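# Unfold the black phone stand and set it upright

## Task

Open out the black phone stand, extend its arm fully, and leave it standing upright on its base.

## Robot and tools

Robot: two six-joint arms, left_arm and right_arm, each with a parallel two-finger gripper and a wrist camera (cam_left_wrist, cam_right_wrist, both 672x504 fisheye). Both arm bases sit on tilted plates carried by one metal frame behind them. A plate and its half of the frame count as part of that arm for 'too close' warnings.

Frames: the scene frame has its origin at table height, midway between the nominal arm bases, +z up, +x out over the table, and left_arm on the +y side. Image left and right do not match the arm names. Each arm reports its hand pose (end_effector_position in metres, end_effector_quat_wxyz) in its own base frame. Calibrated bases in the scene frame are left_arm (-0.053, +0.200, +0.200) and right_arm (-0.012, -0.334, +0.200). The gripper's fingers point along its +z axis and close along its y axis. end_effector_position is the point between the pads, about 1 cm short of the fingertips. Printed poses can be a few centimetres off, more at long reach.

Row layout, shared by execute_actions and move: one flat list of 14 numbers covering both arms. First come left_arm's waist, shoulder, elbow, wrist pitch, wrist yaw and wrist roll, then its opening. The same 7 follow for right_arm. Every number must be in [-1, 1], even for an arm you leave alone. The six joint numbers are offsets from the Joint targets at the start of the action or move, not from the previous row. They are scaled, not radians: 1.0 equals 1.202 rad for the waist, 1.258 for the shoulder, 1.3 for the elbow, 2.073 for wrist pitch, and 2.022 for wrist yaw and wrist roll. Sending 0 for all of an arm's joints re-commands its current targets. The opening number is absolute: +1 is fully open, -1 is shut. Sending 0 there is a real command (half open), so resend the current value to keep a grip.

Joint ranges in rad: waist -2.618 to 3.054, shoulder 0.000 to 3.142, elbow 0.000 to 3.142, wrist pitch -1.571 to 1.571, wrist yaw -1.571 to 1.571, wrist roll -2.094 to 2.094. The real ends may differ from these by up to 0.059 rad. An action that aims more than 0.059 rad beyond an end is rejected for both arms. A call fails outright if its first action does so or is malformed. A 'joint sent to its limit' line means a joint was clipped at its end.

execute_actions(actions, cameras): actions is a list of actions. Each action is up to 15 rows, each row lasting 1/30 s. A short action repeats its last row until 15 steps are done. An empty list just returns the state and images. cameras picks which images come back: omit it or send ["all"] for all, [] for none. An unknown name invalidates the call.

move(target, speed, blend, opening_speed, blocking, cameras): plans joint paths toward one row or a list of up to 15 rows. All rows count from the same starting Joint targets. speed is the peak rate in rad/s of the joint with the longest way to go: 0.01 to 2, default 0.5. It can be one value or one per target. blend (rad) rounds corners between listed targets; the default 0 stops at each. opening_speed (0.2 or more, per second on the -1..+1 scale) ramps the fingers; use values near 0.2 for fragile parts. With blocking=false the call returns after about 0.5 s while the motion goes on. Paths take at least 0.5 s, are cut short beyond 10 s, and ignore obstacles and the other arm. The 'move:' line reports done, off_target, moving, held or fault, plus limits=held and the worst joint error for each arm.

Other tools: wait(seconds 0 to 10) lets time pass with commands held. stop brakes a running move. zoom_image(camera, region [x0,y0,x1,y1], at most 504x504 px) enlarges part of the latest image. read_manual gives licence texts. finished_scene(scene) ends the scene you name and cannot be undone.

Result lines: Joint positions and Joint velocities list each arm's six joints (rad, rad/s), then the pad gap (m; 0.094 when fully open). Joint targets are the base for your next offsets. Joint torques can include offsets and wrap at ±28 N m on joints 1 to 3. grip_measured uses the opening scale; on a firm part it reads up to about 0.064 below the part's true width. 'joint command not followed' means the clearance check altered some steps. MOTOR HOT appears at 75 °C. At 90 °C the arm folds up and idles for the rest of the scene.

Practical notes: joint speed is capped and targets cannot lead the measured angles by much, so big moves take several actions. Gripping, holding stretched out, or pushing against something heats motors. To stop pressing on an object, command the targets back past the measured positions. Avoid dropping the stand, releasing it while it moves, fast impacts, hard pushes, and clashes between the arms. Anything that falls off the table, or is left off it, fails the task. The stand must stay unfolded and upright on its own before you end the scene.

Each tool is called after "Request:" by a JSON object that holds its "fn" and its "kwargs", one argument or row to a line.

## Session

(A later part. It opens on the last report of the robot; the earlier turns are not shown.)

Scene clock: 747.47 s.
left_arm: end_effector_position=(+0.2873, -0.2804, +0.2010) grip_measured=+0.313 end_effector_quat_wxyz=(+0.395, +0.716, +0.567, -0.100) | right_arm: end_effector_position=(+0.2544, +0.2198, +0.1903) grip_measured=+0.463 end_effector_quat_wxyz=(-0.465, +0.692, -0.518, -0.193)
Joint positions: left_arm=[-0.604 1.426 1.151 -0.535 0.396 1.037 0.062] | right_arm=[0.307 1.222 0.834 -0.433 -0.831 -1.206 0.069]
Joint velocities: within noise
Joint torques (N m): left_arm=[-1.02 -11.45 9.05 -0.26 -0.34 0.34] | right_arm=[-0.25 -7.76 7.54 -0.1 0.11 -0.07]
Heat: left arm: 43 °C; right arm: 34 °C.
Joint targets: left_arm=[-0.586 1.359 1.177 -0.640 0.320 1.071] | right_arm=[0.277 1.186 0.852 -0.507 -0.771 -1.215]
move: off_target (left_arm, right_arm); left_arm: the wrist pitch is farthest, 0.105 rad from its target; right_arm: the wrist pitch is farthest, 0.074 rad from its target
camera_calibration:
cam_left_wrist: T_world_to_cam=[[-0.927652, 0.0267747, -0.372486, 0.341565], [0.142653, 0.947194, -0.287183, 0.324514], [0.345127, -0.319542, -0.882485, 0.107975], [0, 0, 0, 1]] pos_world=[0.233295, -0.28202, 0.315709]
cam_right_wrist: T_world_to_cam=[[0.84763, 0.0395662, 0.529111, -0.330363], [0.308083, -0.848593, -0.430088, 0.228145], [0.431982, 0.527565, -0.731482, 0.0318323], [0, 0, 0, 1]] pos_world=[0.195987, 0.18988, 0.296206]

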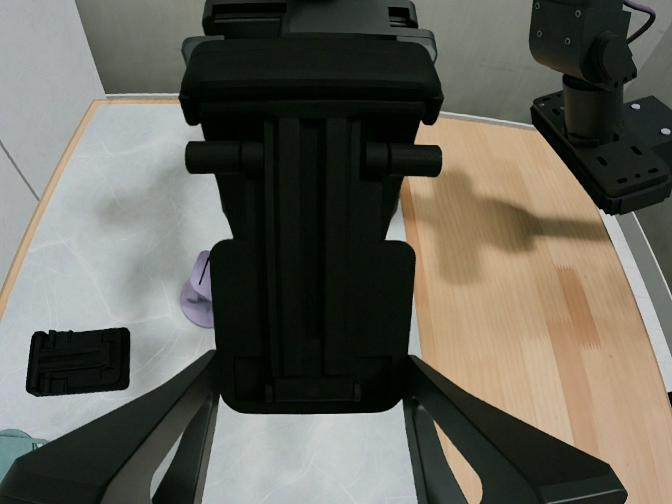

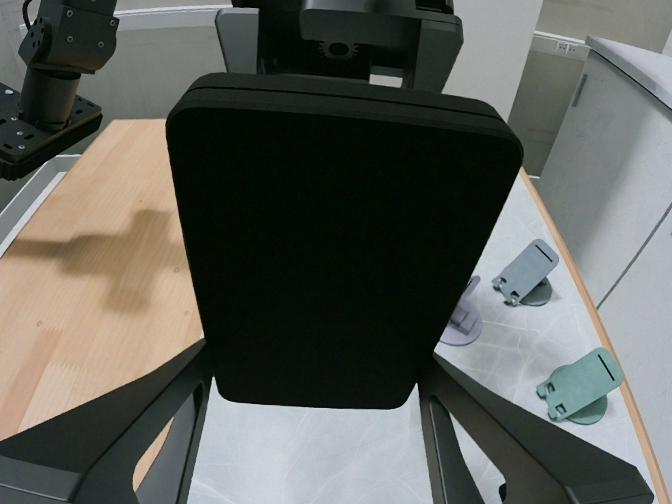

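Request:
{"fn": "move", "kwargs": {
  "target": [-0.1007,0.0135,0.1523,-0.1269,-0.1207,-0.0371,0.15,-0.0116,-0.0191,0.0246,-0.041,0.0203,-0.0138,0.3],
  "speed": 0.1
}}

Scene clock: 777.10 s.
left_arm: end_effector_position=(+0.2733, -0.2802, +0.2300) grip_measured=+0.310 end_effector_quat_wxyz=(+0.351, +0.722, +0.595, -0.038) | right_arm: end_effector_position=(+0.2484, +0.2183, +0.2048) grip_measured=+0.463 end_effector_quat_wxyz=(-0.466, +0.695, -0.512, -0.191)
Joint positions: left_arm=[-0.72 1.426 1.335 -0.776 0.177 0.977 0.062] | right_arm=[0.307 1.191 0.872 -0.504 -0.834 -1.22 0.069]
Joint velocities: within noise
Joint torques (N m): left_arm=[-1.48 -9.74 10.43 -0.4 -0.7 0.16] | right_arm=[-1.5 -7.19 7.08 -0.2 0.56 -0.21]
Heat: left arm: 40 °C; right arm: 33 °C.
Joint targets: left_arm=[-0.707 1.376 1.375 -0.903 0.076 0.996] | right_arm=[0.263 1.162 0.884 -0.592 -0.730 -1.243]
move: off_target (left_arm, right_arm); left_arm: the wrist pitch is farthest, 0.127 rad from its target; right_arm: the wrist yaw is farthest, 0.104 rad from its target
camera_calibration:
cam_left_wrist: T_world_to_cam=[[-0.922037, 0.0136172, -0.386861, 0.337482], [0.0759451, 0.986323, -0.146288, 0.331424], [0.379578, -0.164263, -0.91046, 0.178962], [0, 0, 0, 1]] pos_world=[0.218071, -0.302089, 0.34198]
cam_right_wrist: T_world_to_cam=[[0.842175, 0.0477575, 0.537085, -0.335027], [0.319689, -0.846344, -0.42603, 0.230737], [0.434213, 0.530492, -0.728037, 0.0438915], [0, 0, 0, 1]] pos_world=[0.189329, 0.187999, 0.310194]

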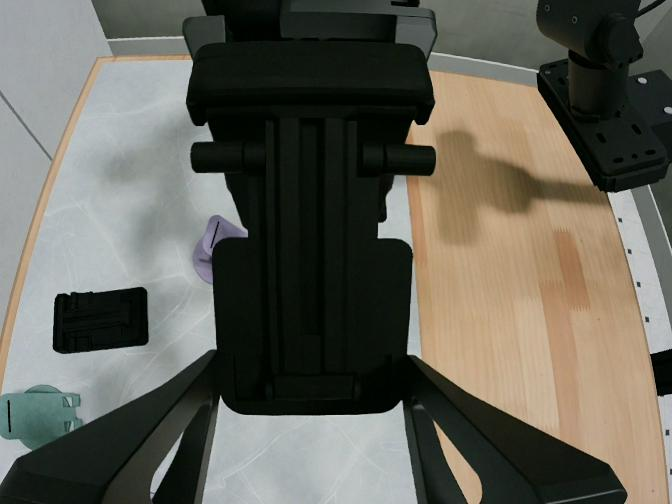

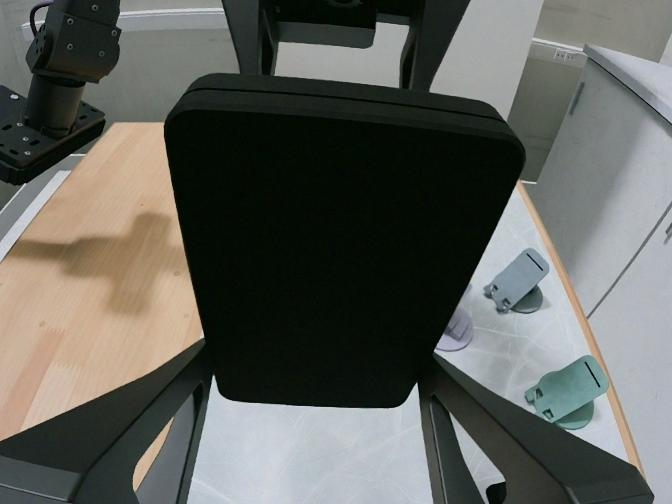

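Request:
{"fn": "move", "kwargs": {
  "target": [-0.1123,0.0648,0.1719,-0.1037,-0.0883,-0.0544,0.15,-0.0225,-0.0366,0.0454,-0.0625,0,-0.0158,0.3],
  "speed": 0.1
}}

Scene clock: 806.63 s.
left_arm: end_effector_position=(+0.2573, -0.2936, +0.2608) grip_measured=+0.304 end_effector_quat_wxyz=(+0.324, +0.720, +0.614, +0.001) | right_arm: end_effector_position=(+0.2383, +0.2115, +0.2272) grip_measured=+0.463 end_effector_quat_wxyz=(-0.467, +0.698, -0.510, -0.186)
Joint positions: left_arm=[-0.851 1.486 1.55 -0.975 0.007 0.877 0.061] | right_arm=[0.293 1.14 0.935 -0.628 -0.838 -1.246 0.069]
Joint velocities: within noise
Joint torques (N m): left_arm=[-2.17 -7.84 11.18 -0.53 -0.87 0.05] | right_arm=[-2.77 -6.69 7.06 -0.23 0.62 -0.27]
Heat: left arm: 39 °C; right arm: 34 °C.
Joint targets: left_arm=[-0.842 1.457 1.599 -1.118 -0.103 0.886] | right_arm=[0.236 1.116 0.943 -0.722 -0.730 -1.275]
move: off_target (left_arm, right_arm); left_arm: the wrist pitch is farthest, 0.142 rad from its target; right_arm: the wrist yaw is farthest, 0.108 rad from its target
camera_calibration:
cam_left_wrist: T_world_to_cam=[[-0.917924, -0.00214057, -0.396751, 0.33172], [0.0233804, 0.997956, -0.0594771, 0.344594], [0.396068, -0.0638716, -0.915997, 0.237528], [0, 0, 0, 1]] pos_world=[0.20236, -0.328008, 0.369681]
cam_right_wrist: T_world_to_cam=[[0.836259, 0.0525711, 0.545809, -0.339766], [0.326061, -0.847965, -0.417899, 0.234716], [0.440858, 0.527438, -0.72626, 0.0669169], [0, 0, 0, 1]] pos_world=[0.1781, 0.181598, 0.332134]

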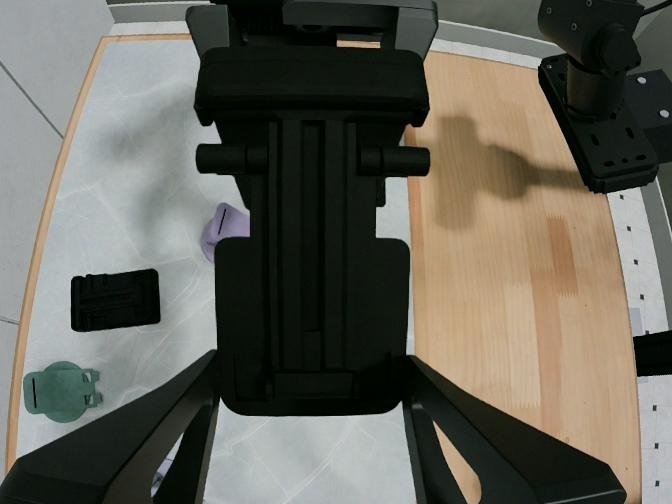

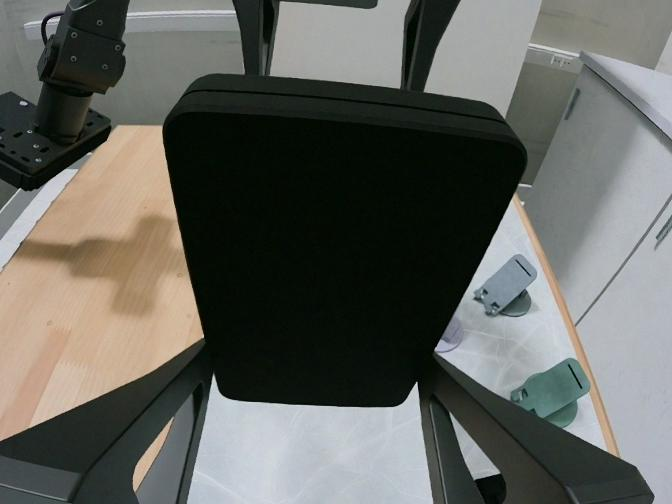

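Request:
{"fn": "move", "kwargs": {
  "target": [-0.079,0.0668,0.1515,-0.0779,-0.0445,-0.0425,0.15,-0.0358,-0.0119,0.0231,-0.0362,-0.0131,-0.0227,0.3],
  "speed": 0.1
}}

Scene clock: 839.20 s.
left_arm: end_effector_position=(+0.2466, -0.2957, +0.2782) grip_measured=+0.301 end_effector_quat_wxyz=(+0.288, +0.716, +0.635, +0.036) | right_arm: end_effector_position=(+0.2330, +0.1985, +0.2350) grip_measured=+0.463 end_effector_quat_wxyz=(-0.465, +0.697, -0.513, -0.187)
Joint positions: left_arm=[-0.932 1.567 1.746 -1.172 -0.116 0.795 0.061] | right_arm=[0.241 1.119 0.966 -0.729 -0.869 -1.301 0.069]
Joint velocities: within noise
Joint torques (N m): left_arm=[-3.56 -7.51 10.95 -0.26 -0.55 -0.01] | right_arm=[-2.07 -6.2 7.02 -0.14 0.65 -0.19]
Heat: left arm: 40 °C; right arm: 33 °C.
Joint targets: left_arm=[-0.937 1.541 1.796 -1.279 -0.193 0.800] | right_arm=[0.193 1.101 0.973 -0.797 -0.756 -1.321]
move: off_target (left_arm, right_arm); left_arm: the wrist pitch is farthest, 0.108 rad from its target; right_arm: the wrist yaw is farthest, 0.113 rad from its target
camera_calibration:
cam_left_wrist: T_world_to_cam=[[-0.920392, -0.0185842, -0.390555, 0.322792], [-0.0340381, 0.998886, 0.0326841, 0.336806], [0.389513, 0.0433759, -0.919999, 0.29199], [0, 0, 0, 1]] pos_world=[0.194826, -0.343097, 0.38369]
cam_right_wrist: T_world_to_cam=[[0.840319, 0.0500271, 0.539779, -0.33794], [0.319171, -0.850505, -0.418056, 0.230879], [0.43817, 0.523582, -0.730663, 0.0841809], [0, 0, 0, 1]] pos_world=[0.173402, 0.169194, 0.340441]

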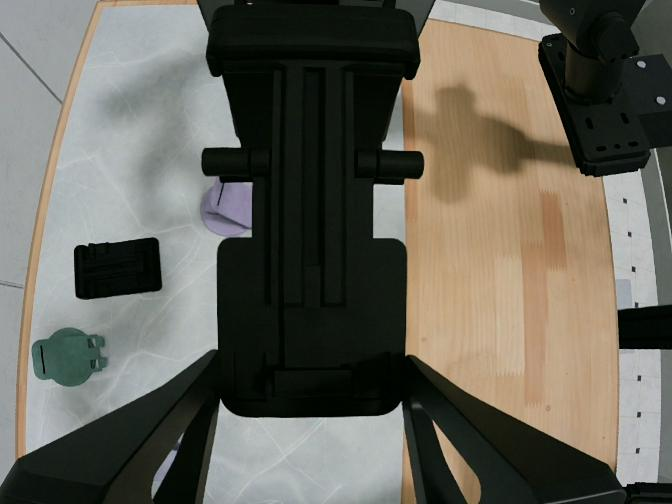

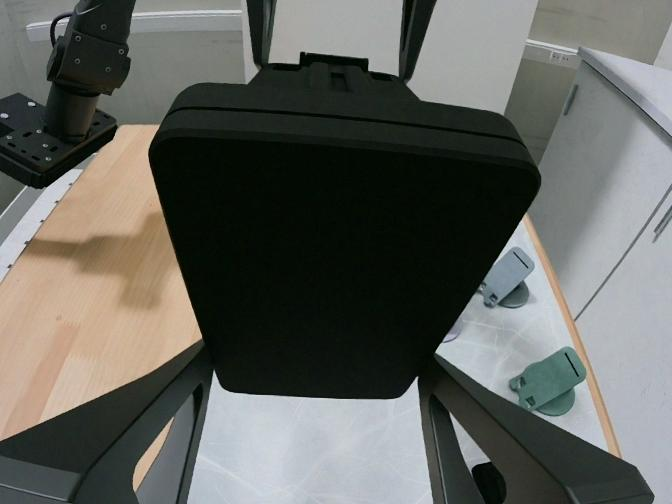

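Request:
{"fn": "move", "kwargs": {
  "target": [-0.0033,0.0072,0.0454,-0.0487,-0.0257,-0.0069,0.15,-0.0154,-0.0016,0.0123,-0.0193,0.0114,-0.0129,0.3],
  "speed": 0.08
}}

Request:
{"fn": "zoom_image", "kwargs": {
  "camera": "cam_left_wrist",
  "region": [120, 0, 520, 450]
}}

Scene clock: 884.10 s.
left_arm: end_effector_position=(+0.2427, -0.2797, +0.2853) grip_measured=+0.300 end_effector_quat_wxyz=(+0.266, +0.715, +0.644, +0.058) | right_arm: end_effector_position=(+0.2331, +0.1918, +0.2346) grip_measured=+0.463 end_effector_quat_wxyz=(-0.459, +0.698, -0.519, -0.183)
Joint positions: left_arm=[-0.936 1.573 1.807 -1.276 -0.162 0.782 0.061] | right_arm=[0.218 1.119 0.98 -0.774 -0.866 -1.33 0.069]
Joint velocities: within noise
Joint torques (N m): left_arm=[-3.49 -7.23 10.48 -0.27 -0.64 -0.01] | right_arm=[-1.76 -6.39 7.12 -0.18 0.89 -0.14]
Heat: left arm: 39 °C; right arm: 32 °C.
Joint targets: left_arm=[-0.941 1.550 1.855 -1.380 -0.245 0.786] | right_arm=[0.174 1.099 0.989 -0.837 -0.733 -1.347]
move: off_target (left_arm, right_arm); left_arm: the wrist pitch is farthest, 0.104 rad from its target; right_arm: the wrist yaw is farthest, 0.133 rad from its target
camera_calibration:
cam_left_wrist: T_world_to_cam=[[-0.920472, -0.0236672, -0.390091, 0.32077], [-0.0637629, 0.993884, 0.090157, 0.309861], [0.385572, 0.10786, -0.916352, 0.317354], [0, 0, 0, 1]] pos_world=[0.192654, -0.334605, 0.388001]
cam_right_wrist: T_world_to_cam=[[0.843516, 0.0498856, 0.534782, -0.33707], [0.308395, -0.860173, -0.406196, 0.226511], [0.439741, 0.507557, -0.740954, 0.0924608], [0, 0, 0, 1]] pos_world=[0.17381, 0.164724, 0.340776]

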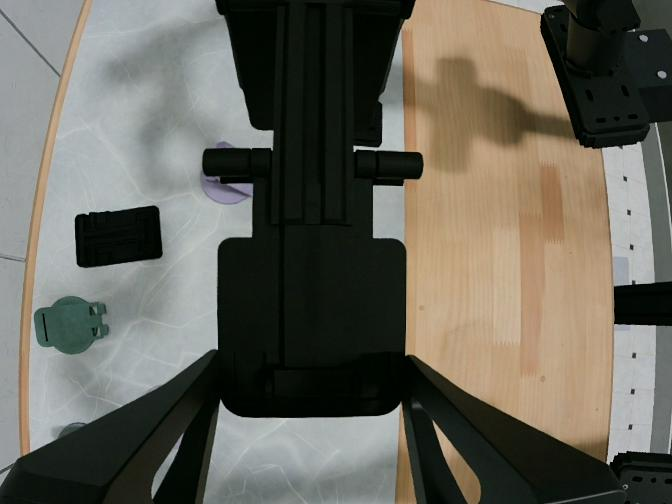

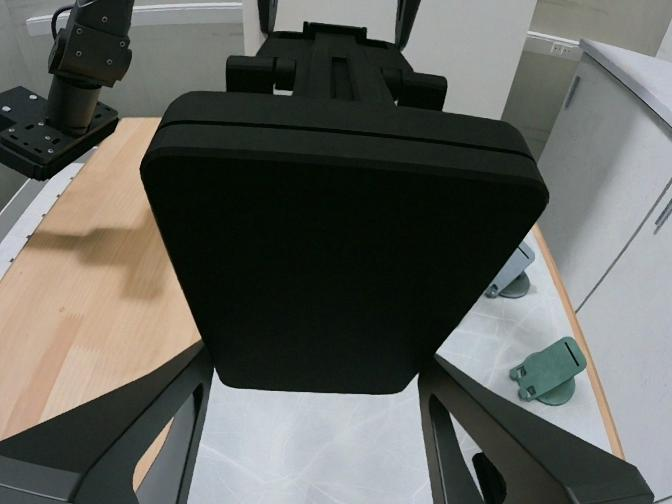

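Scaled by 1.120 from the camera's 672x504 image, which has a finer 960x720 frame.

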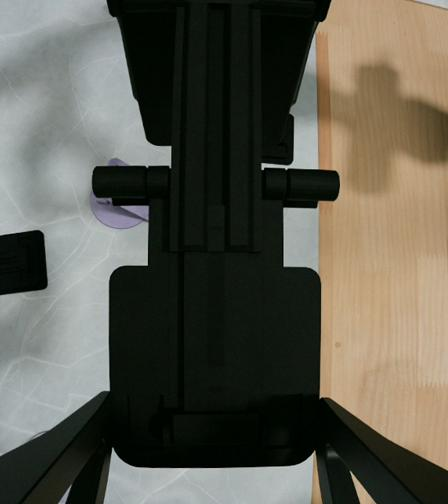

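Request:
{"fn": "move", "kwargs": {
  "target": [0.02,-0.0246,0.0177,-0.0352,-0.0064,0.0077,0.15,0,0,0,0,0,0,0.3],
  "speed": 0.06
}}

Request:
{"fn": "zoom_image", "kwargs": {
  "camera": "cam_left_wrist",
  "region": [120, 0, 520, 450]
}}

Scene clock: 901.70 s.
left_arm: end_effector_position=(+0.2411, -0.2678, +0.2876) grip_measured=+0.300 end_effector_quat_wxyz=(+0.250, +0.715, +0.650, +0.067) | right_arm: end_effector_position=(+0.2334, +0.1907, +0.2334) grip_measured=+0.462 end_effector_quat_wxyz=(-0.456, +0.698, -0.522, -0.181)
Joint positions: left_arm=[-0.927 1.573 1.834 -1.334 -0.176 0.784 0.061] | right_arm=[0.217 1.119 0.98 -0.778 -0.86 -1.332 0.069]
Joint velocities: within noise
Joint torques (N m): left_arm=[-2.07 -9.68 10.09 -0.45 -0.65 0.15] | right_arm=[-1.77 -6.39 7.1 -0.11 0.83 -0.13]
Heat: left arm: 39 °C; right arm: 33 °C.
Joint targets: left_arm=[-0.917 1.520 1.878 -1.453 -0.257 0.801] | right_arm=[0.174 1.099 0.989 -0.837 -0.733 -1.347]
move: off_target (left_arm, right_arm); left_arm: the wrist pitch is farthest, 0.119 rad from its target; right_arm: the wrist yaw is farthest, 0.127 rad from its target
camera_calibration:
cam_left_wrist: T_world_to_cam=[[-0.923642, -0.0241738, -0.382494, 0.318901], [-0.0773244, 0.98924, 0.124202, 0.290002], [0.375376, 0.144294, -0.915572, 0.330785], [0, 0, 0, 1]] pos_world=[0.192806, -0.326903, 0.388816]
cam_right_wrist: T_world_to_cam=[[0.8449, 0.0493474, 0.532643, -0.336339], [0.303651, -0.864002, -0.401617, 0.225777], [0.440386, 0.501064, -0.74498, 0.0940445], [0, 0, 0, 1]] pos_world=[0.1742, 0.164547, 0.339886]

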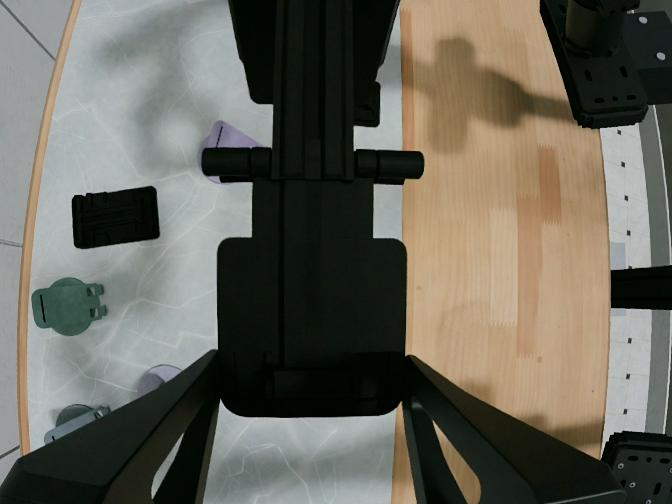

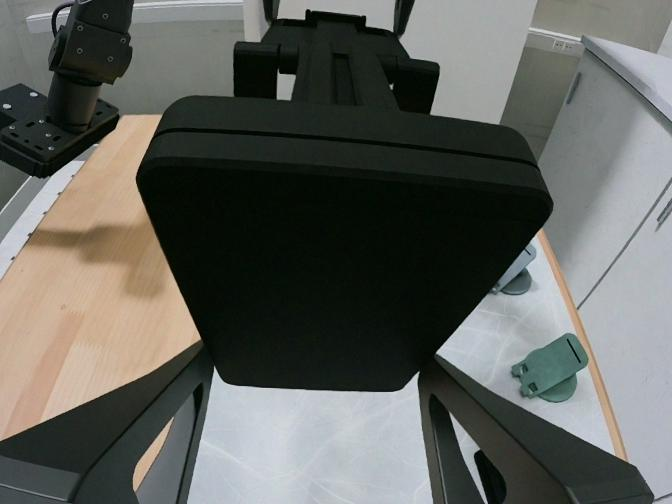

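Scaled by 1.120 from the camera's 672x504 image, which has a finer 960x720 frame.

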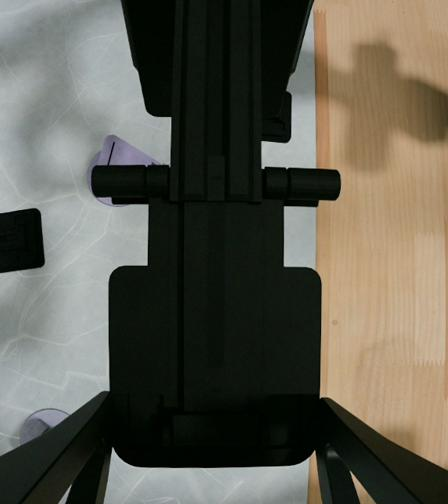

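Request:
{"fn": "move", "kwargs": {
  "target": [0.018,-0.022,0.017,-0.026,-0.005,0.0062,0.15,0,0,0,0,0,0,0.3],
  "speed": 0.06
}}

Request:
{"fn": "zoom_image", "kwargs": {
  "camera": "cam_left_wrist",
  "region": [120, 0, 520, 450]
}}

Scene clock: 911.37 s.
left_arm: end_effector_position=(+0.2428, -0.2619, +0.2911) grip_measured=+0.300 end_effector_quat_wxyz=(+0.247, +0.716, +0.649, +0.071) | right_arm: end_effector_position=(+0.2347, +0.1908, +0.2341) grip_measured=+0.462 end_effector_quat_wxyz=(-0.459, +0.698, -0.521, -0.178)
Joint positions: left_arm=[-0.913 1.573 1.852 -1.357 -0.176 0.801 0.061] | right_arm=[0.217 1.119 0.98 -0.771 -0.858 -1.33 0.069]
Joint velocities: within noise
Joint torques (N m): left_arm=[-1.31 -11.95 10.44 -0.75 -0.76 0.1] | right_arm=[-1.68 -6.41 7.13 -0.1 0.81 -0.14]
Heat: left arm: 40 °C; right arm: 33 °C.
Joint targets: left_arm=[-0.895 1.492 1.900 -1.507 -0.268 0.814] | right_arm=[0.174 1.099 0.989 -0.837 -0.733 -1.347]
move: off_target (left_arm, right_arm); left_arm: the wrist pitch is farthest, 0.149 rad from its target; right_arm: the wrist yaw is farthest, 0.125 rad from its target
camera_calibration:
cam_left_wrist: T_world_to_cam=[[-0.923007, -0.0192836, -0.384299, 0.323595], [-0.076736, 0.987906, 0.134732, 0.280265], [0.377054, 0.153848, -0.913324, 0.333957], [0, 0, 0, 1]] pos_world=[0.194267, -0.322014, 0.391608]
cam_right_wrist: T_world_to_cam=[[0.841511, 0.0474546, 0.538151, -0.337929], [0.304757, -0.864204, -0.400344, 0.225241], [0.446074, 0.500899, -0.741699, 0.0918938], [0, 0, 0, 1]] pos_world=[0.174736, 0.164661, 0.340188]

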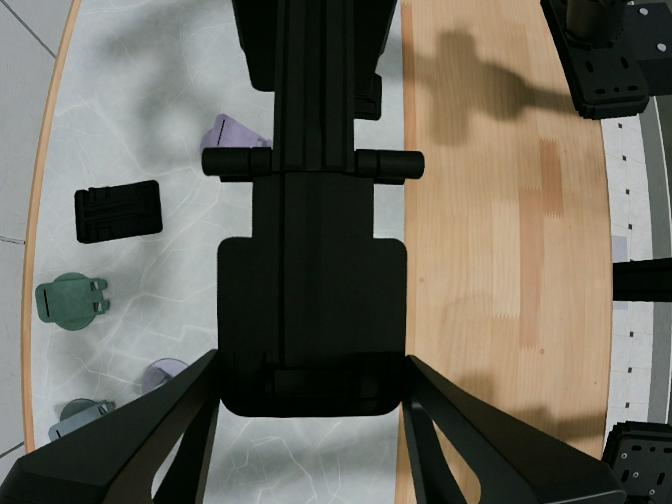

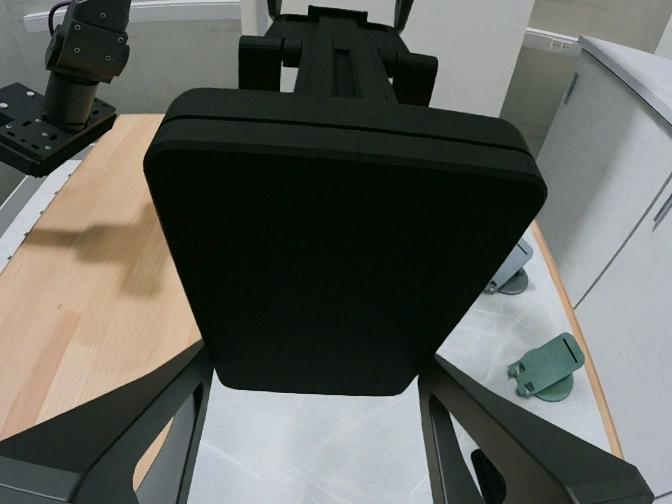

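Scaled by 1.120 from the camera's 672x504 image, which has a finer 960x720 frame.

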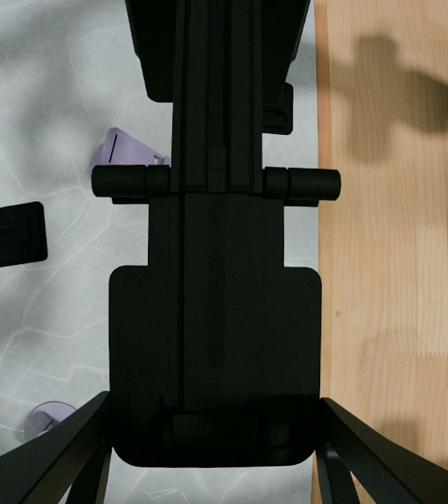

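Request:
{"fn": "move", "kwargs": {
  "target": [0.018,-0.02,0.017,-0.01,-0.004,0.0062,0.15,-0.015,-0.005,0.01,-0.012,0.01,-0.01,0.3],
  "speed": 0.06
}}

Request:
{"fn": "zoom_image", "kwargs": {
  "camera": "cam_left_wrist",
  "region": [120, 0, 520, 450]
}}

Scene clock: 921.10 s.
left_arm: end_effector_position=(+0.2438, -0.2579, +0.2993) grip_measured=+0.299 end_effector_quat_wxyz=(+0.254, +0.718, +0.644, +0.070) | right_arm: end_effector_position=(+0.2368, +0.1896, +0.2386) grip_measured=+0.462 end_effector_quat_wxyz=(-0.462, +0.697, -0.520, -0.173)
Joint positions: left_arm=[-0.898 1.564 1.872 -1.368 -0.163 0.825 0.061] | right_arm=[0.211 1.119 0.994 -0.775 -0.858 -1.333 0.069]
Joint velocities: within noise
Joint torques (N m): left_arm=[-0.76 -13.22 10.65 -0.83 -0.99 0.05] | right_arm=[-2.66 -6.94 7.13 -0.29 1.05 -0.32]
Heat: left arm: 42 °C; right arm: 33 °C.
Joint targets: left_arm=[-0.874 1.467 1.922 -1.528 -0.276 0.826] | right_arm=[0.156 1.093 1.002 -0.862 -0.713 -1.367]
move: off_target (left_arm, right_arm); left_arm: the wrist pitch is farthest, 0.160 rad from its target; right_arm: the wrist yaw is farthest, 0.146 rad from its target
camera_calibration:
cam_left_wrist: T_world_to_cam=[[-0.919509, -0.0125911, -0.392866, 0.331214], [-0.0663167, 0.990128, 0.123482, 0.276702], [0.387433, 0.139597, -0.911267, 0.333593], [0, 0, 0, 1]] pos_world=[0.19366, -0.316369, 0.399948]
cam_right_wrist: T_world_to_cam=[[0.835458, 0.0429629, 0.547872, -0.342125], [0.305415, -0.865103, -0.397893, 0.224763], [0.456871, 0.499752, -0.735879, 0.0911937], [0, 0, 0, 1]] pos_world=[0.175521, 0.163568, 0.34398]

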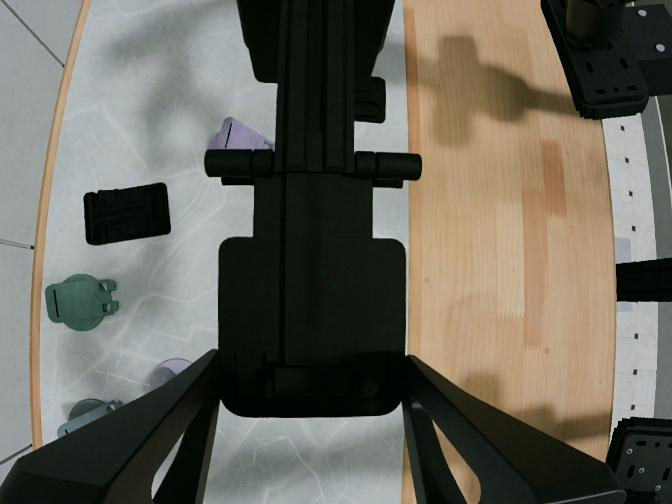

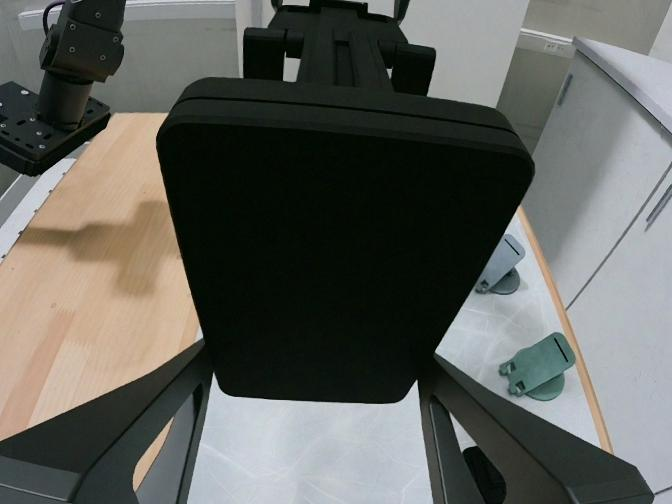

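Scaled by 1.120 from the camera's 672x504 image, which has a finer 960x720 frame.

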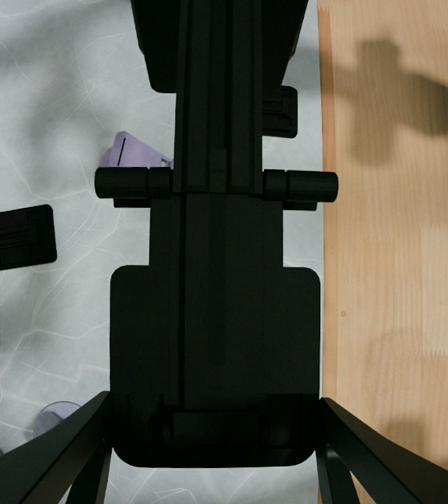

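Request:
{"fn": "move", "kwargs": {
  "target": [0.012,-0.02,0.01,0,-0.004,0.004,0.15,-0.02,-0.005,0.01,-0.015,0.01,-0.012,0.3],
  "speed": 0.06,
  "cameras": []
}}

Scene clock: 928.73 s.
left_arm: end_effector_position=(+0.2424, -0.2562, +0.3066) grip_measured=+0.298 end_effector_quat_wxyz=(+0.265, +0.719, +0.640, +0.063) | right_arm: end_effector_position=(+0.2369, +0.1849, +0.2426) grip_measured=+0.462 end_effector_quat_wxyz=(-0.464, +0.698, -0.520, -0.166)
Joint positions: left_arm=[-0.889 1.549 1.88 -1.368 -0.145 0.838 0.061] | right_arm=[0.194 1.111 1.007 -0.802 -0.858 -1.353 0.069]
Joint velocities: within noise
Joint torques (N m): left_arm=[-0.18 -13.96 11.08 -0.8 -1.28 -0.01] | right_arm=[-3.28 -6.87 7.16 -0.34 1.29 -0.35]
Heat: left arm: 44 °C; right arm: 33 °C.
Joint targets: left_arm=[-0.859 1.442 1.935 -1.528 -0.284 0.834] | right_arm=[0.132 1.086 1.015 -0.893 -0.693 -1.391]
move: off_target (left_arm, right_arm); left_arm: the wrist pitch is farthest, 0.160 rad from its target; right_arm: the wrist yaw is farthest, 0.166 rad from its target
No camera images: "cameras" was empty.

Request:
{"fn": "move", "kwargs": {
  "target": [-0.025,0.0779,-0.0423,0.081,0.0687,0.002,0.15,0.0516,0.0151,-0.0062,0.0439,-0.0816,0.0188,0.3],
  "speed": 0.1
}}

Request:
{"fn": "zoom_image", "kwargs": {
  "camera": "cam_right_wrist",
  "region": [120, 0, 600, 450]
}}

Scene clock: 941.10 s.
left_arm: end_effector_position=(+0.2413, -0.2616, +0.3080) grip_measured=+0.298 end_effector_quat_wxyz=(+0.272, +0.720, +0.636, +0.051) | right_arm: end_effector_position=(+0.2372, +0.1843, +0.2431) grip_measured=+0.462 end_effector_quat_wxyz=(-0.465, +0.696, -0.521, -0.168)
Joint positions: left_arm=[-0.889 1.549 1.88 -1.353 -0.121 0.839 0.061] | right_arm=[0.189 1.111 1.007 -0.802 -0.863 -1.35 0.069]
Joint velocities: within noise
Joint torques (N m): left_arm=[-2.82 -6.06 5.85 0.5 0.03 0.03] | right_arm=[1.35 -5.44 6.46 0.41 -0.5 -0.01]
Heat: left arm: 43 °C; right arm: 33 °C.
Joint targets: left_arm=[-0.889 1.540 1.880 -1.360 -0.145 0.838] | right_arm=[0.194 1.105 1.007 -0.802 -0.858 -1.353]
move: done
camera_calibration:
cam_left_wrist: T_world_to_cam=[[-0.920042, -0.0087788, -0.391721, 0.333042], [-0.0421091, 0.996174, 0.0765774, 0.289365], [0.38955, 0.0869494, -0.916892, 0.330469], [0, 0, 0, 1]] pos_world=[0.189863, -0.314068, 0.411304]
cam_right_wrist: T_world_to_cam=[[0.831071, 0.0354715, 0.555034, -0.344003], [0.300187, -0.868725, -0.393961, 0.222792], [0.468197, 0.494023, -0.73262, 0.09448], [0, 0, 0, 1]] pos_world=[0.174777, 0.159072, 0.347923]

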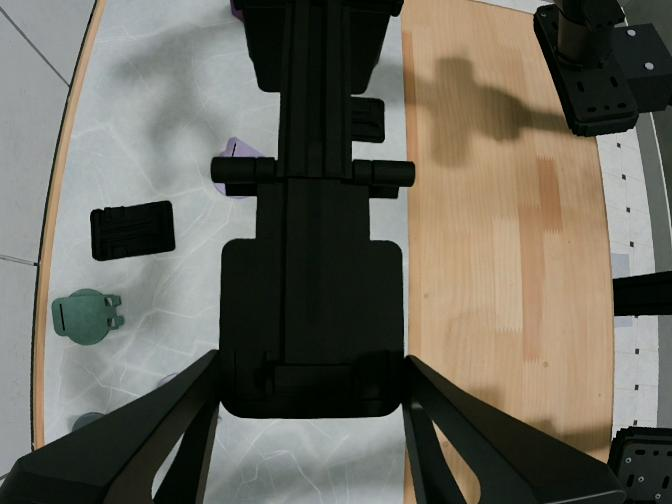

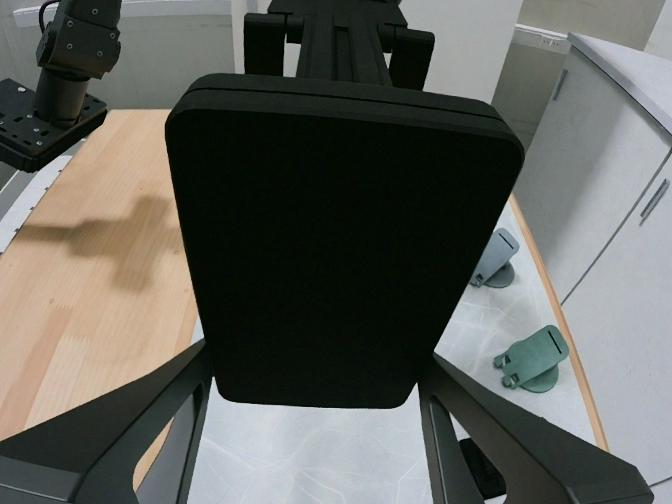

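Scaled by 1.050 from the camera's 672x504 image, which has a finer 960x720 frame.

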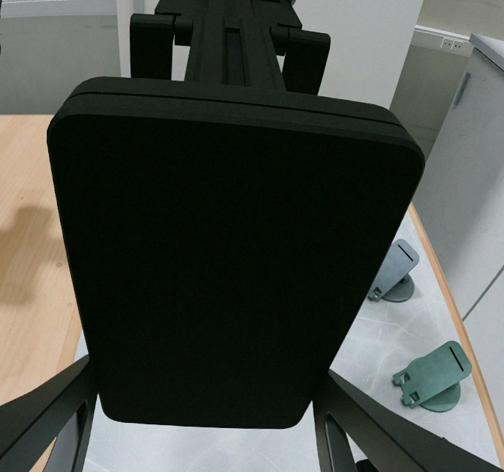

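Request:
{"fn": "move", "kwargs": {
  "target": [
    [0,0,0,0,0,0,0.7,0,0,0,0,0,0,0.3],
    [-0.0507,-0.0199,0.1062,-0.0699,-0.0153,-0.0237,0.7,0,0,0,0,0,0,0.3]
  ],
  "speed": 0.2
}}

Scene clock: 1005.87 s.
left_arm: end_effector_position=(+0.2237, -0.2477, +0.3336) grip_measured=+0.698 end_effector_quat_wxyz=(+0.272, +0.716, +0.639, +0.066) | right_arm: end_effector_position=(+0.2391, +0.1825, +0.2411) grip_measured=+0.462 end_effector_quat_wxyz=(-0.462, +0.697, -0.524, -0.159)
Joint positions: left_arm=[-0.932 1.539 1.995 -1.483 -0.174 0.801 0.08] | right_arm=[0.189 1.111 1.007 -0.802 -0.845 -1.355 0.069]
Joint velocities: within noise
Joint torques (N m): left_arm=[-4.15 -6.79 7.57 0.39 0.17 -0.08] | right_arm=[1.33 -5.42 6.46 0.41 -0.71 -0.01]
Heat: left arm: 38 °C; right arm: 33 °C.
Joint targets: left_arm=[-0.950 1.514 2.018 -1.505 -0.176 0.791] | right_arm=[0.194 1.105 1.007 -0.802 -0.858 -1.353]
move: done
camera_calibration:
cam_left_wrist: T_world_to_cam=[[-0.911638, -0.0180641, -0.410597, 0.329145], [-0.0610865, 0.993893, 0.0919028, 0.271309], [0.406429, 0.108864, -0.907174, 0.357977], [0, 0, 0, 1]] pos_world=[0.171142, -0.302677, 0.434959]
cam_right_wrist: T_world_to_cam=[[0.827784, 0.0366031, 0.559852, -0.345024], [0.294842, -0.877349, -0.378585, 0.219008], [0.477329, 0.478454, -0.737047, 0.0947916], [0, 0, 0, 1]] pos_world=[0.175786, 0.159422, 0.345942]

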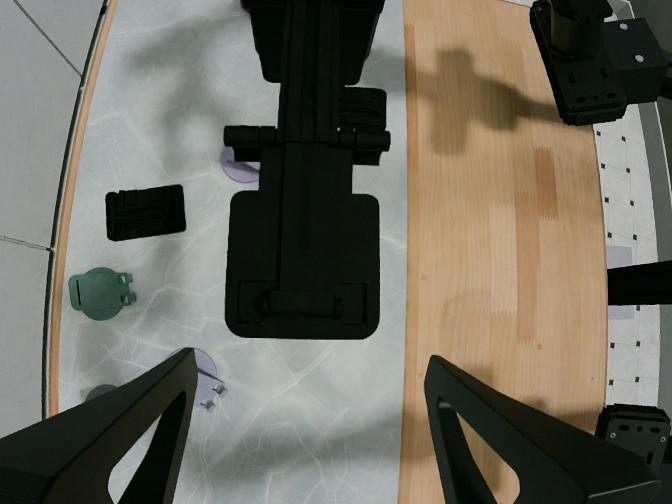

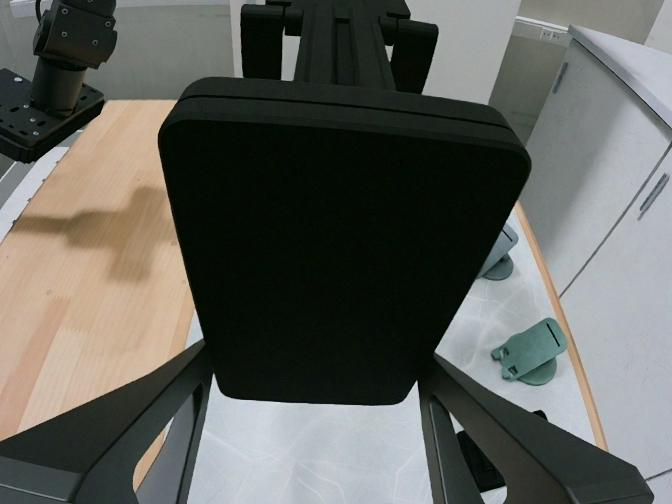

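Request:
{"fn": "move", "kwargs": {
  "target": [
    [0,0,0,0,0,0,0.7,0.0,0.1113,-0.1385,0.1505,-0.0074,0.0134,0.3],
    [0.4201,-0.2607,-0.3724,0.1572,0.3239,0.1879,0.7,-0.0191,0.1113,-0.1385,0.1505,-0.0074,0.0134,0.3],
    [0.8119,-0.1749,-0.6316,0.2016,0.6553,0.4535,0.7,-0.0191,0.1113,-0.1385,0.1505,-0.0074,0.0134,0.3]
  ],
  "speed": [0.15,0.4,0.4],
  "blend": [0,0.1,0]
}}

Scene clock: 1023.63 s.
left_arm: end_effector_position=(+0.2550, -0.1517, +0.2743) grip_measured=+0.698 end_effector_quat_wxyz=(+0.500, +0.687, +0.483, -0.209) | right_arm: end_effector_position=(+0.2696, +0.1836, +0.1786) grip_measured=+0.462 end_effector_quat_wxyz=(-0.460, +0.688, -0.537, -0.162)
Joint positions: left_arm=[0.027 1.28 1.203 -1.098 1.108 1.697 0.08] | right_arm=[0.174 1.234 0.834 -0.512 -0.845 -1.337 0.069]
Joint velocities: within noise
Joint torques (N m): left_arm=[-0.9 -5.52 5.56 0.01 1.03 0.05] | right_arm=[1.03 -4.55 4.98 0.61 -0.89 0.06]
Heat: left arm: 39 °C; right arm: 33 °C.
Joint targets: left_arm=[0.026 1.294 1.197 -1.087 1.149 1.708] | right_arm=[0.171 1.245 0.827 -0.490 -0.873 -1.326]
move: off_target (left_arm); left_arm: the wrist yaw is farthest, 0.041 rad from its target
camera_calibration:
cam_left_wrist: T_world_to_cam=[[-0.91207, 0.0457723, -0.407471, 0.343943], [0.287869, 0.779146, -0.556834, 0.239659], [0.291991, -0.62517, -0.723812, 0.148533], [0, 0, 0, 1]] pos_world=[0.20134, -0.109614, 0.381107]
cam_right_wrist: T_world_to_cam=[[0.839948, 0.0136761, 0.542494, -0.331192], [0.264837, -0.882881, -0.387792, 0.198125], [0.473654, 0.469398, -0.745196, 0.037722], [0, 0, 0, 1]] pos_world=[0.207846, 0.161743, 0.284611]

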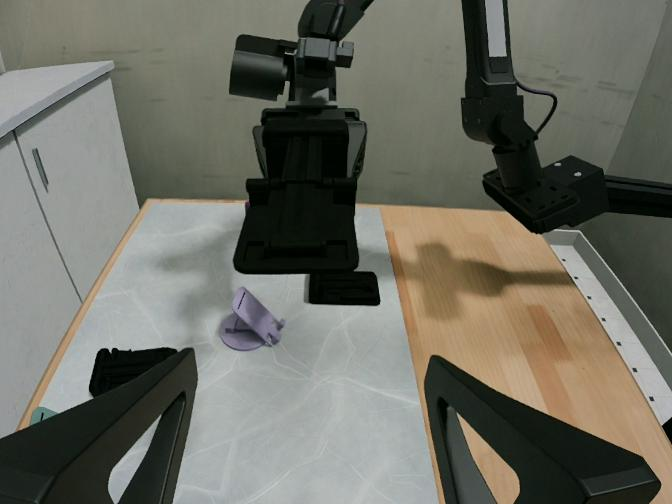

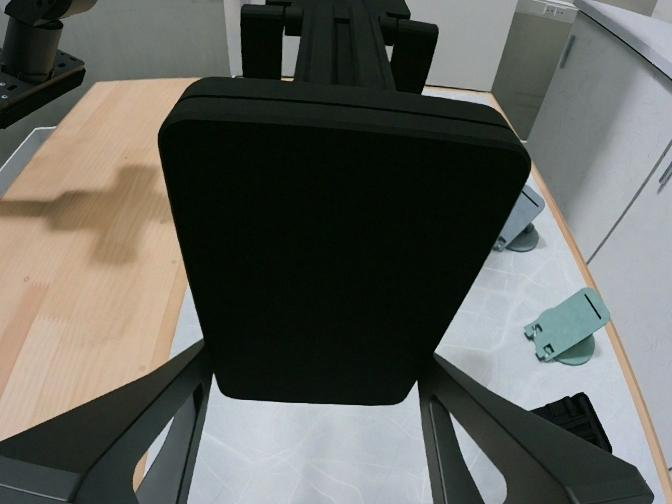

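Request:
{"fn": "zoom_image", "kwargs": {
  "camera": "cam_left_wrist",
  "region": [200, 60, 400, 300]
}}

Scaled by 2.100 from the camera's 672x504 image, which has a finer 960x720 frame.

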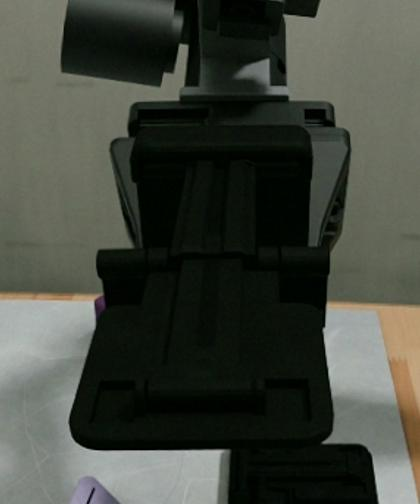

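Request:
{"fn": "move", "kwargs": {
  "target": [-0.1714,0.0064,-0.1169,0.2277,-0.0341,-0.1815,0.5,0,0,0,0,0,0,0.3],
  "speed": 0.25
}}

Request:
{"fn": "zoom_image", "kwargs": {
  "camera": "cam_left_wrist",
  "region": [150, 60, 500, 400]
}}

Scene clock: 1062.67 s.
left_arm: end_effector_position=(+0.2683, -0.2032, +0.2570) grip_measured=+0.502 end_effector_quat_wxyz=(+0.516, +0.682, +0.462, -0.235) | right_arm: end_effector_position=(+0.2696, +0.1836, +0.1786) grip_measured=+0.462 end_effector_quat_wxyz=(-0.460, +0.688, -0.537, -0.162)
Joint positions: left_arm=[-0.165 1.286 1.054 -0.632 1.082 1.35 0.071] | right_arm=[0.174 1.234 0.834 -0.512 -0.845 -1.337 0.069]
Joint velocities: within noise
Joint torques (N m): left_arm=[-2.61 -5.08 5.5 0.48 0.56 -0.08] | right_arm=[1.03 -4.55 4.98 0.61 -0.89 0.06]
Heat: left arm: 38 °C; right arm: 32 °C.
Joint targets: left_arm=[-0.180 1.303 1.045 -0.615 1.080 1.341] | right_arm=[0.171 1.245 0.827 -0.490 -0.873 -1.326]
move: done
camera_calibration:
cam_left_wrist: T_world_to_cam=[[-0.910441, 0.06057, -0.409181, 0.354441], [0.31976, 0.730579, -0.603331, 0.259818], [0.262395, -0.680137, -0.684517, 0.0866315], [0, 0, 0, 1]] pos_world=[0.216886, -0.152365, 0.361088]
cam_right_wrist: T_world_to_cam=[[0.839948, 0.0136761, 0.542494, -0.331192], [0.264837, -0.882881, -0.387792, 0.198125], [0.473654, 0.469398, -0.745196, 0.037722], [0, 0, 0, 1]] pos_world=[0.207846, 0.161743, 0.284611]

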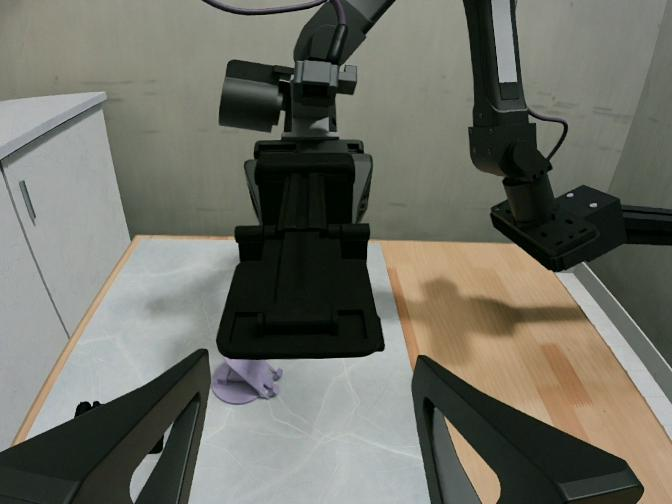

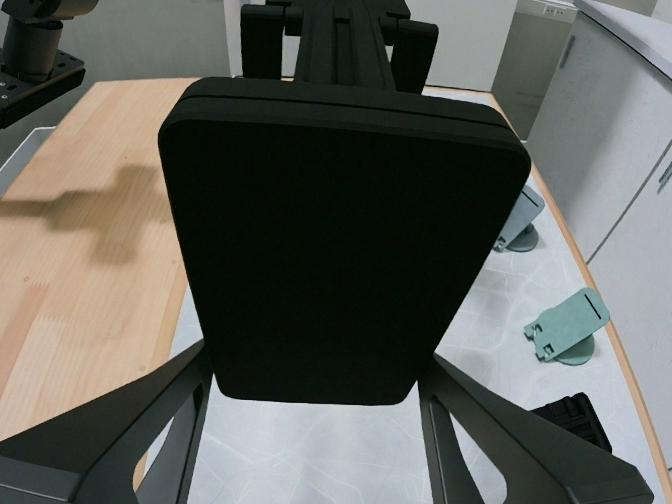

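Scaled by 1.440 from the camera's 672x504 image, which has a finer 960x720 frame.

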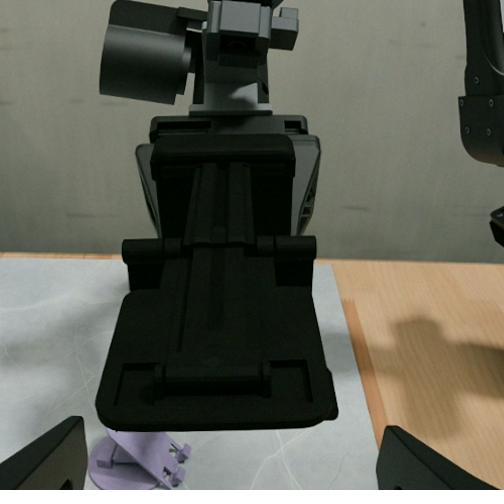

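Request:
{"fn": "move", "kwargs": {
  "target": [-0.0634,0.0272,-0.0263,0.0761,-0.0276,-0.0519,0.6,0,0,0,0,0,0,0.3],
  "speed": 0.2
}}

Request:
{"fn": "zoom_image", "kwargs": {
  "camera": "cam_left_wrist",
  "region": [150, 100, 500, 440]
}}

Scene clock: 1082.27 s.
left_arm: end_effector_position=(+0.2767, -0.2242, +0.2447) grip_measured=+0.598 end_effector_quat_wxyz=(+0.513, +0.684, +0.463, -0.235) | right_arm: end_effector_position=(+0.2696, +0.1836, +0.1786) grip_measured=+0.462 end_effector_quat_wxyz=(-0.460, +0.688, -0.537, -0.162)
Joint positions: left_arm=[-0.242 1.322 1.019 -0.475 1.027 1.246 0.075] | right_arm=[0.174 1.234 0.834 -0.512 -0.845 -1.337 0.069]
Joint velocities: within noise
Joint torques (N m): left_arm=[-2.95 -5.2 5.5 0.63 0.53 -0.09] | right_arm=[1.02 -4.55 4.97 0.61 -0.89 0.06]
Heat: left arm: 38 °C; right arm: 32 °C.
Joint targets: left_arm=[-0.256 1.337 1.011 -0.457 1.024 1.236] | right_arm=[0.171 1.245 0.827 -0.490 -0.873 -1.326]
move: done
camera_calibration:
cam_left_wrist: T_world_to_cam=[[-0.911858, 0.0643776, -0.405427, 0.358639], [0.318584, 0.733816, -0.600015, 0.265317], [0.258882, -0.676291, -0.689646, 0.0647541], [0, 0, 0, 1]] pos_world=[0.225738, -0.173989, 0.349253]
cam_right_wrist: T_world_to_cam=[[0.839948, 0.0136761, 0.542494, -0.331192], [0.264837, -0.882881, -0.387792, 0.198125], [0.473654, 0.469398, -0.745196, 0.037722], [0, 0, 0, 1]] pos_world=[0.207846, 0.161743, 0.284611]

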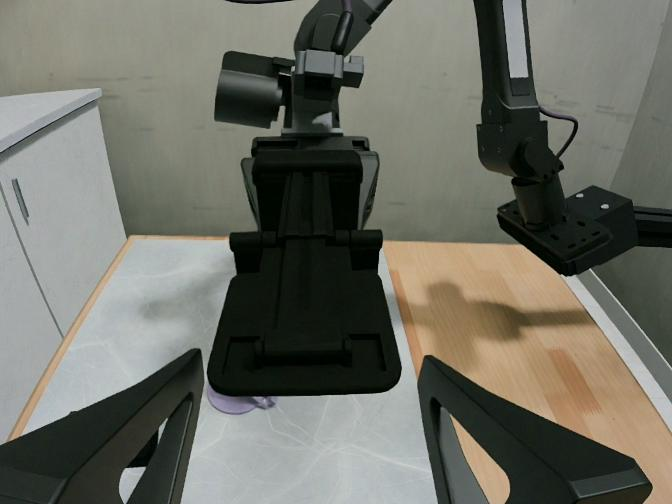

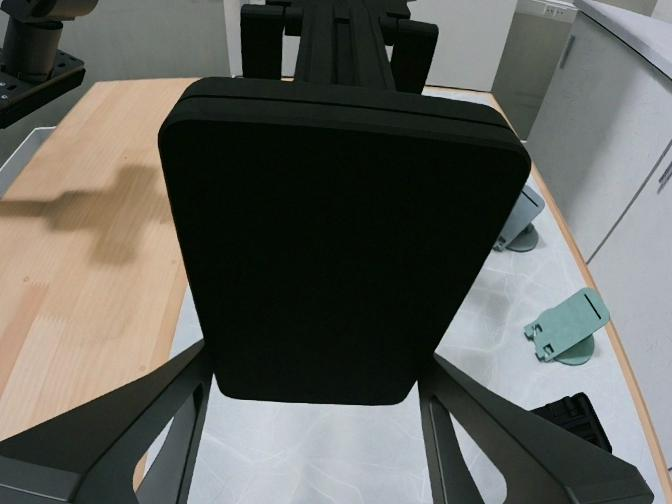

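Scaled by 1.440 from the camera's 672x504 image, which has a finer 960x720 frame.

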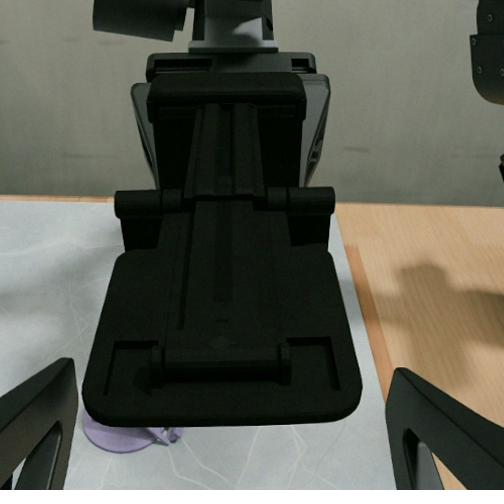

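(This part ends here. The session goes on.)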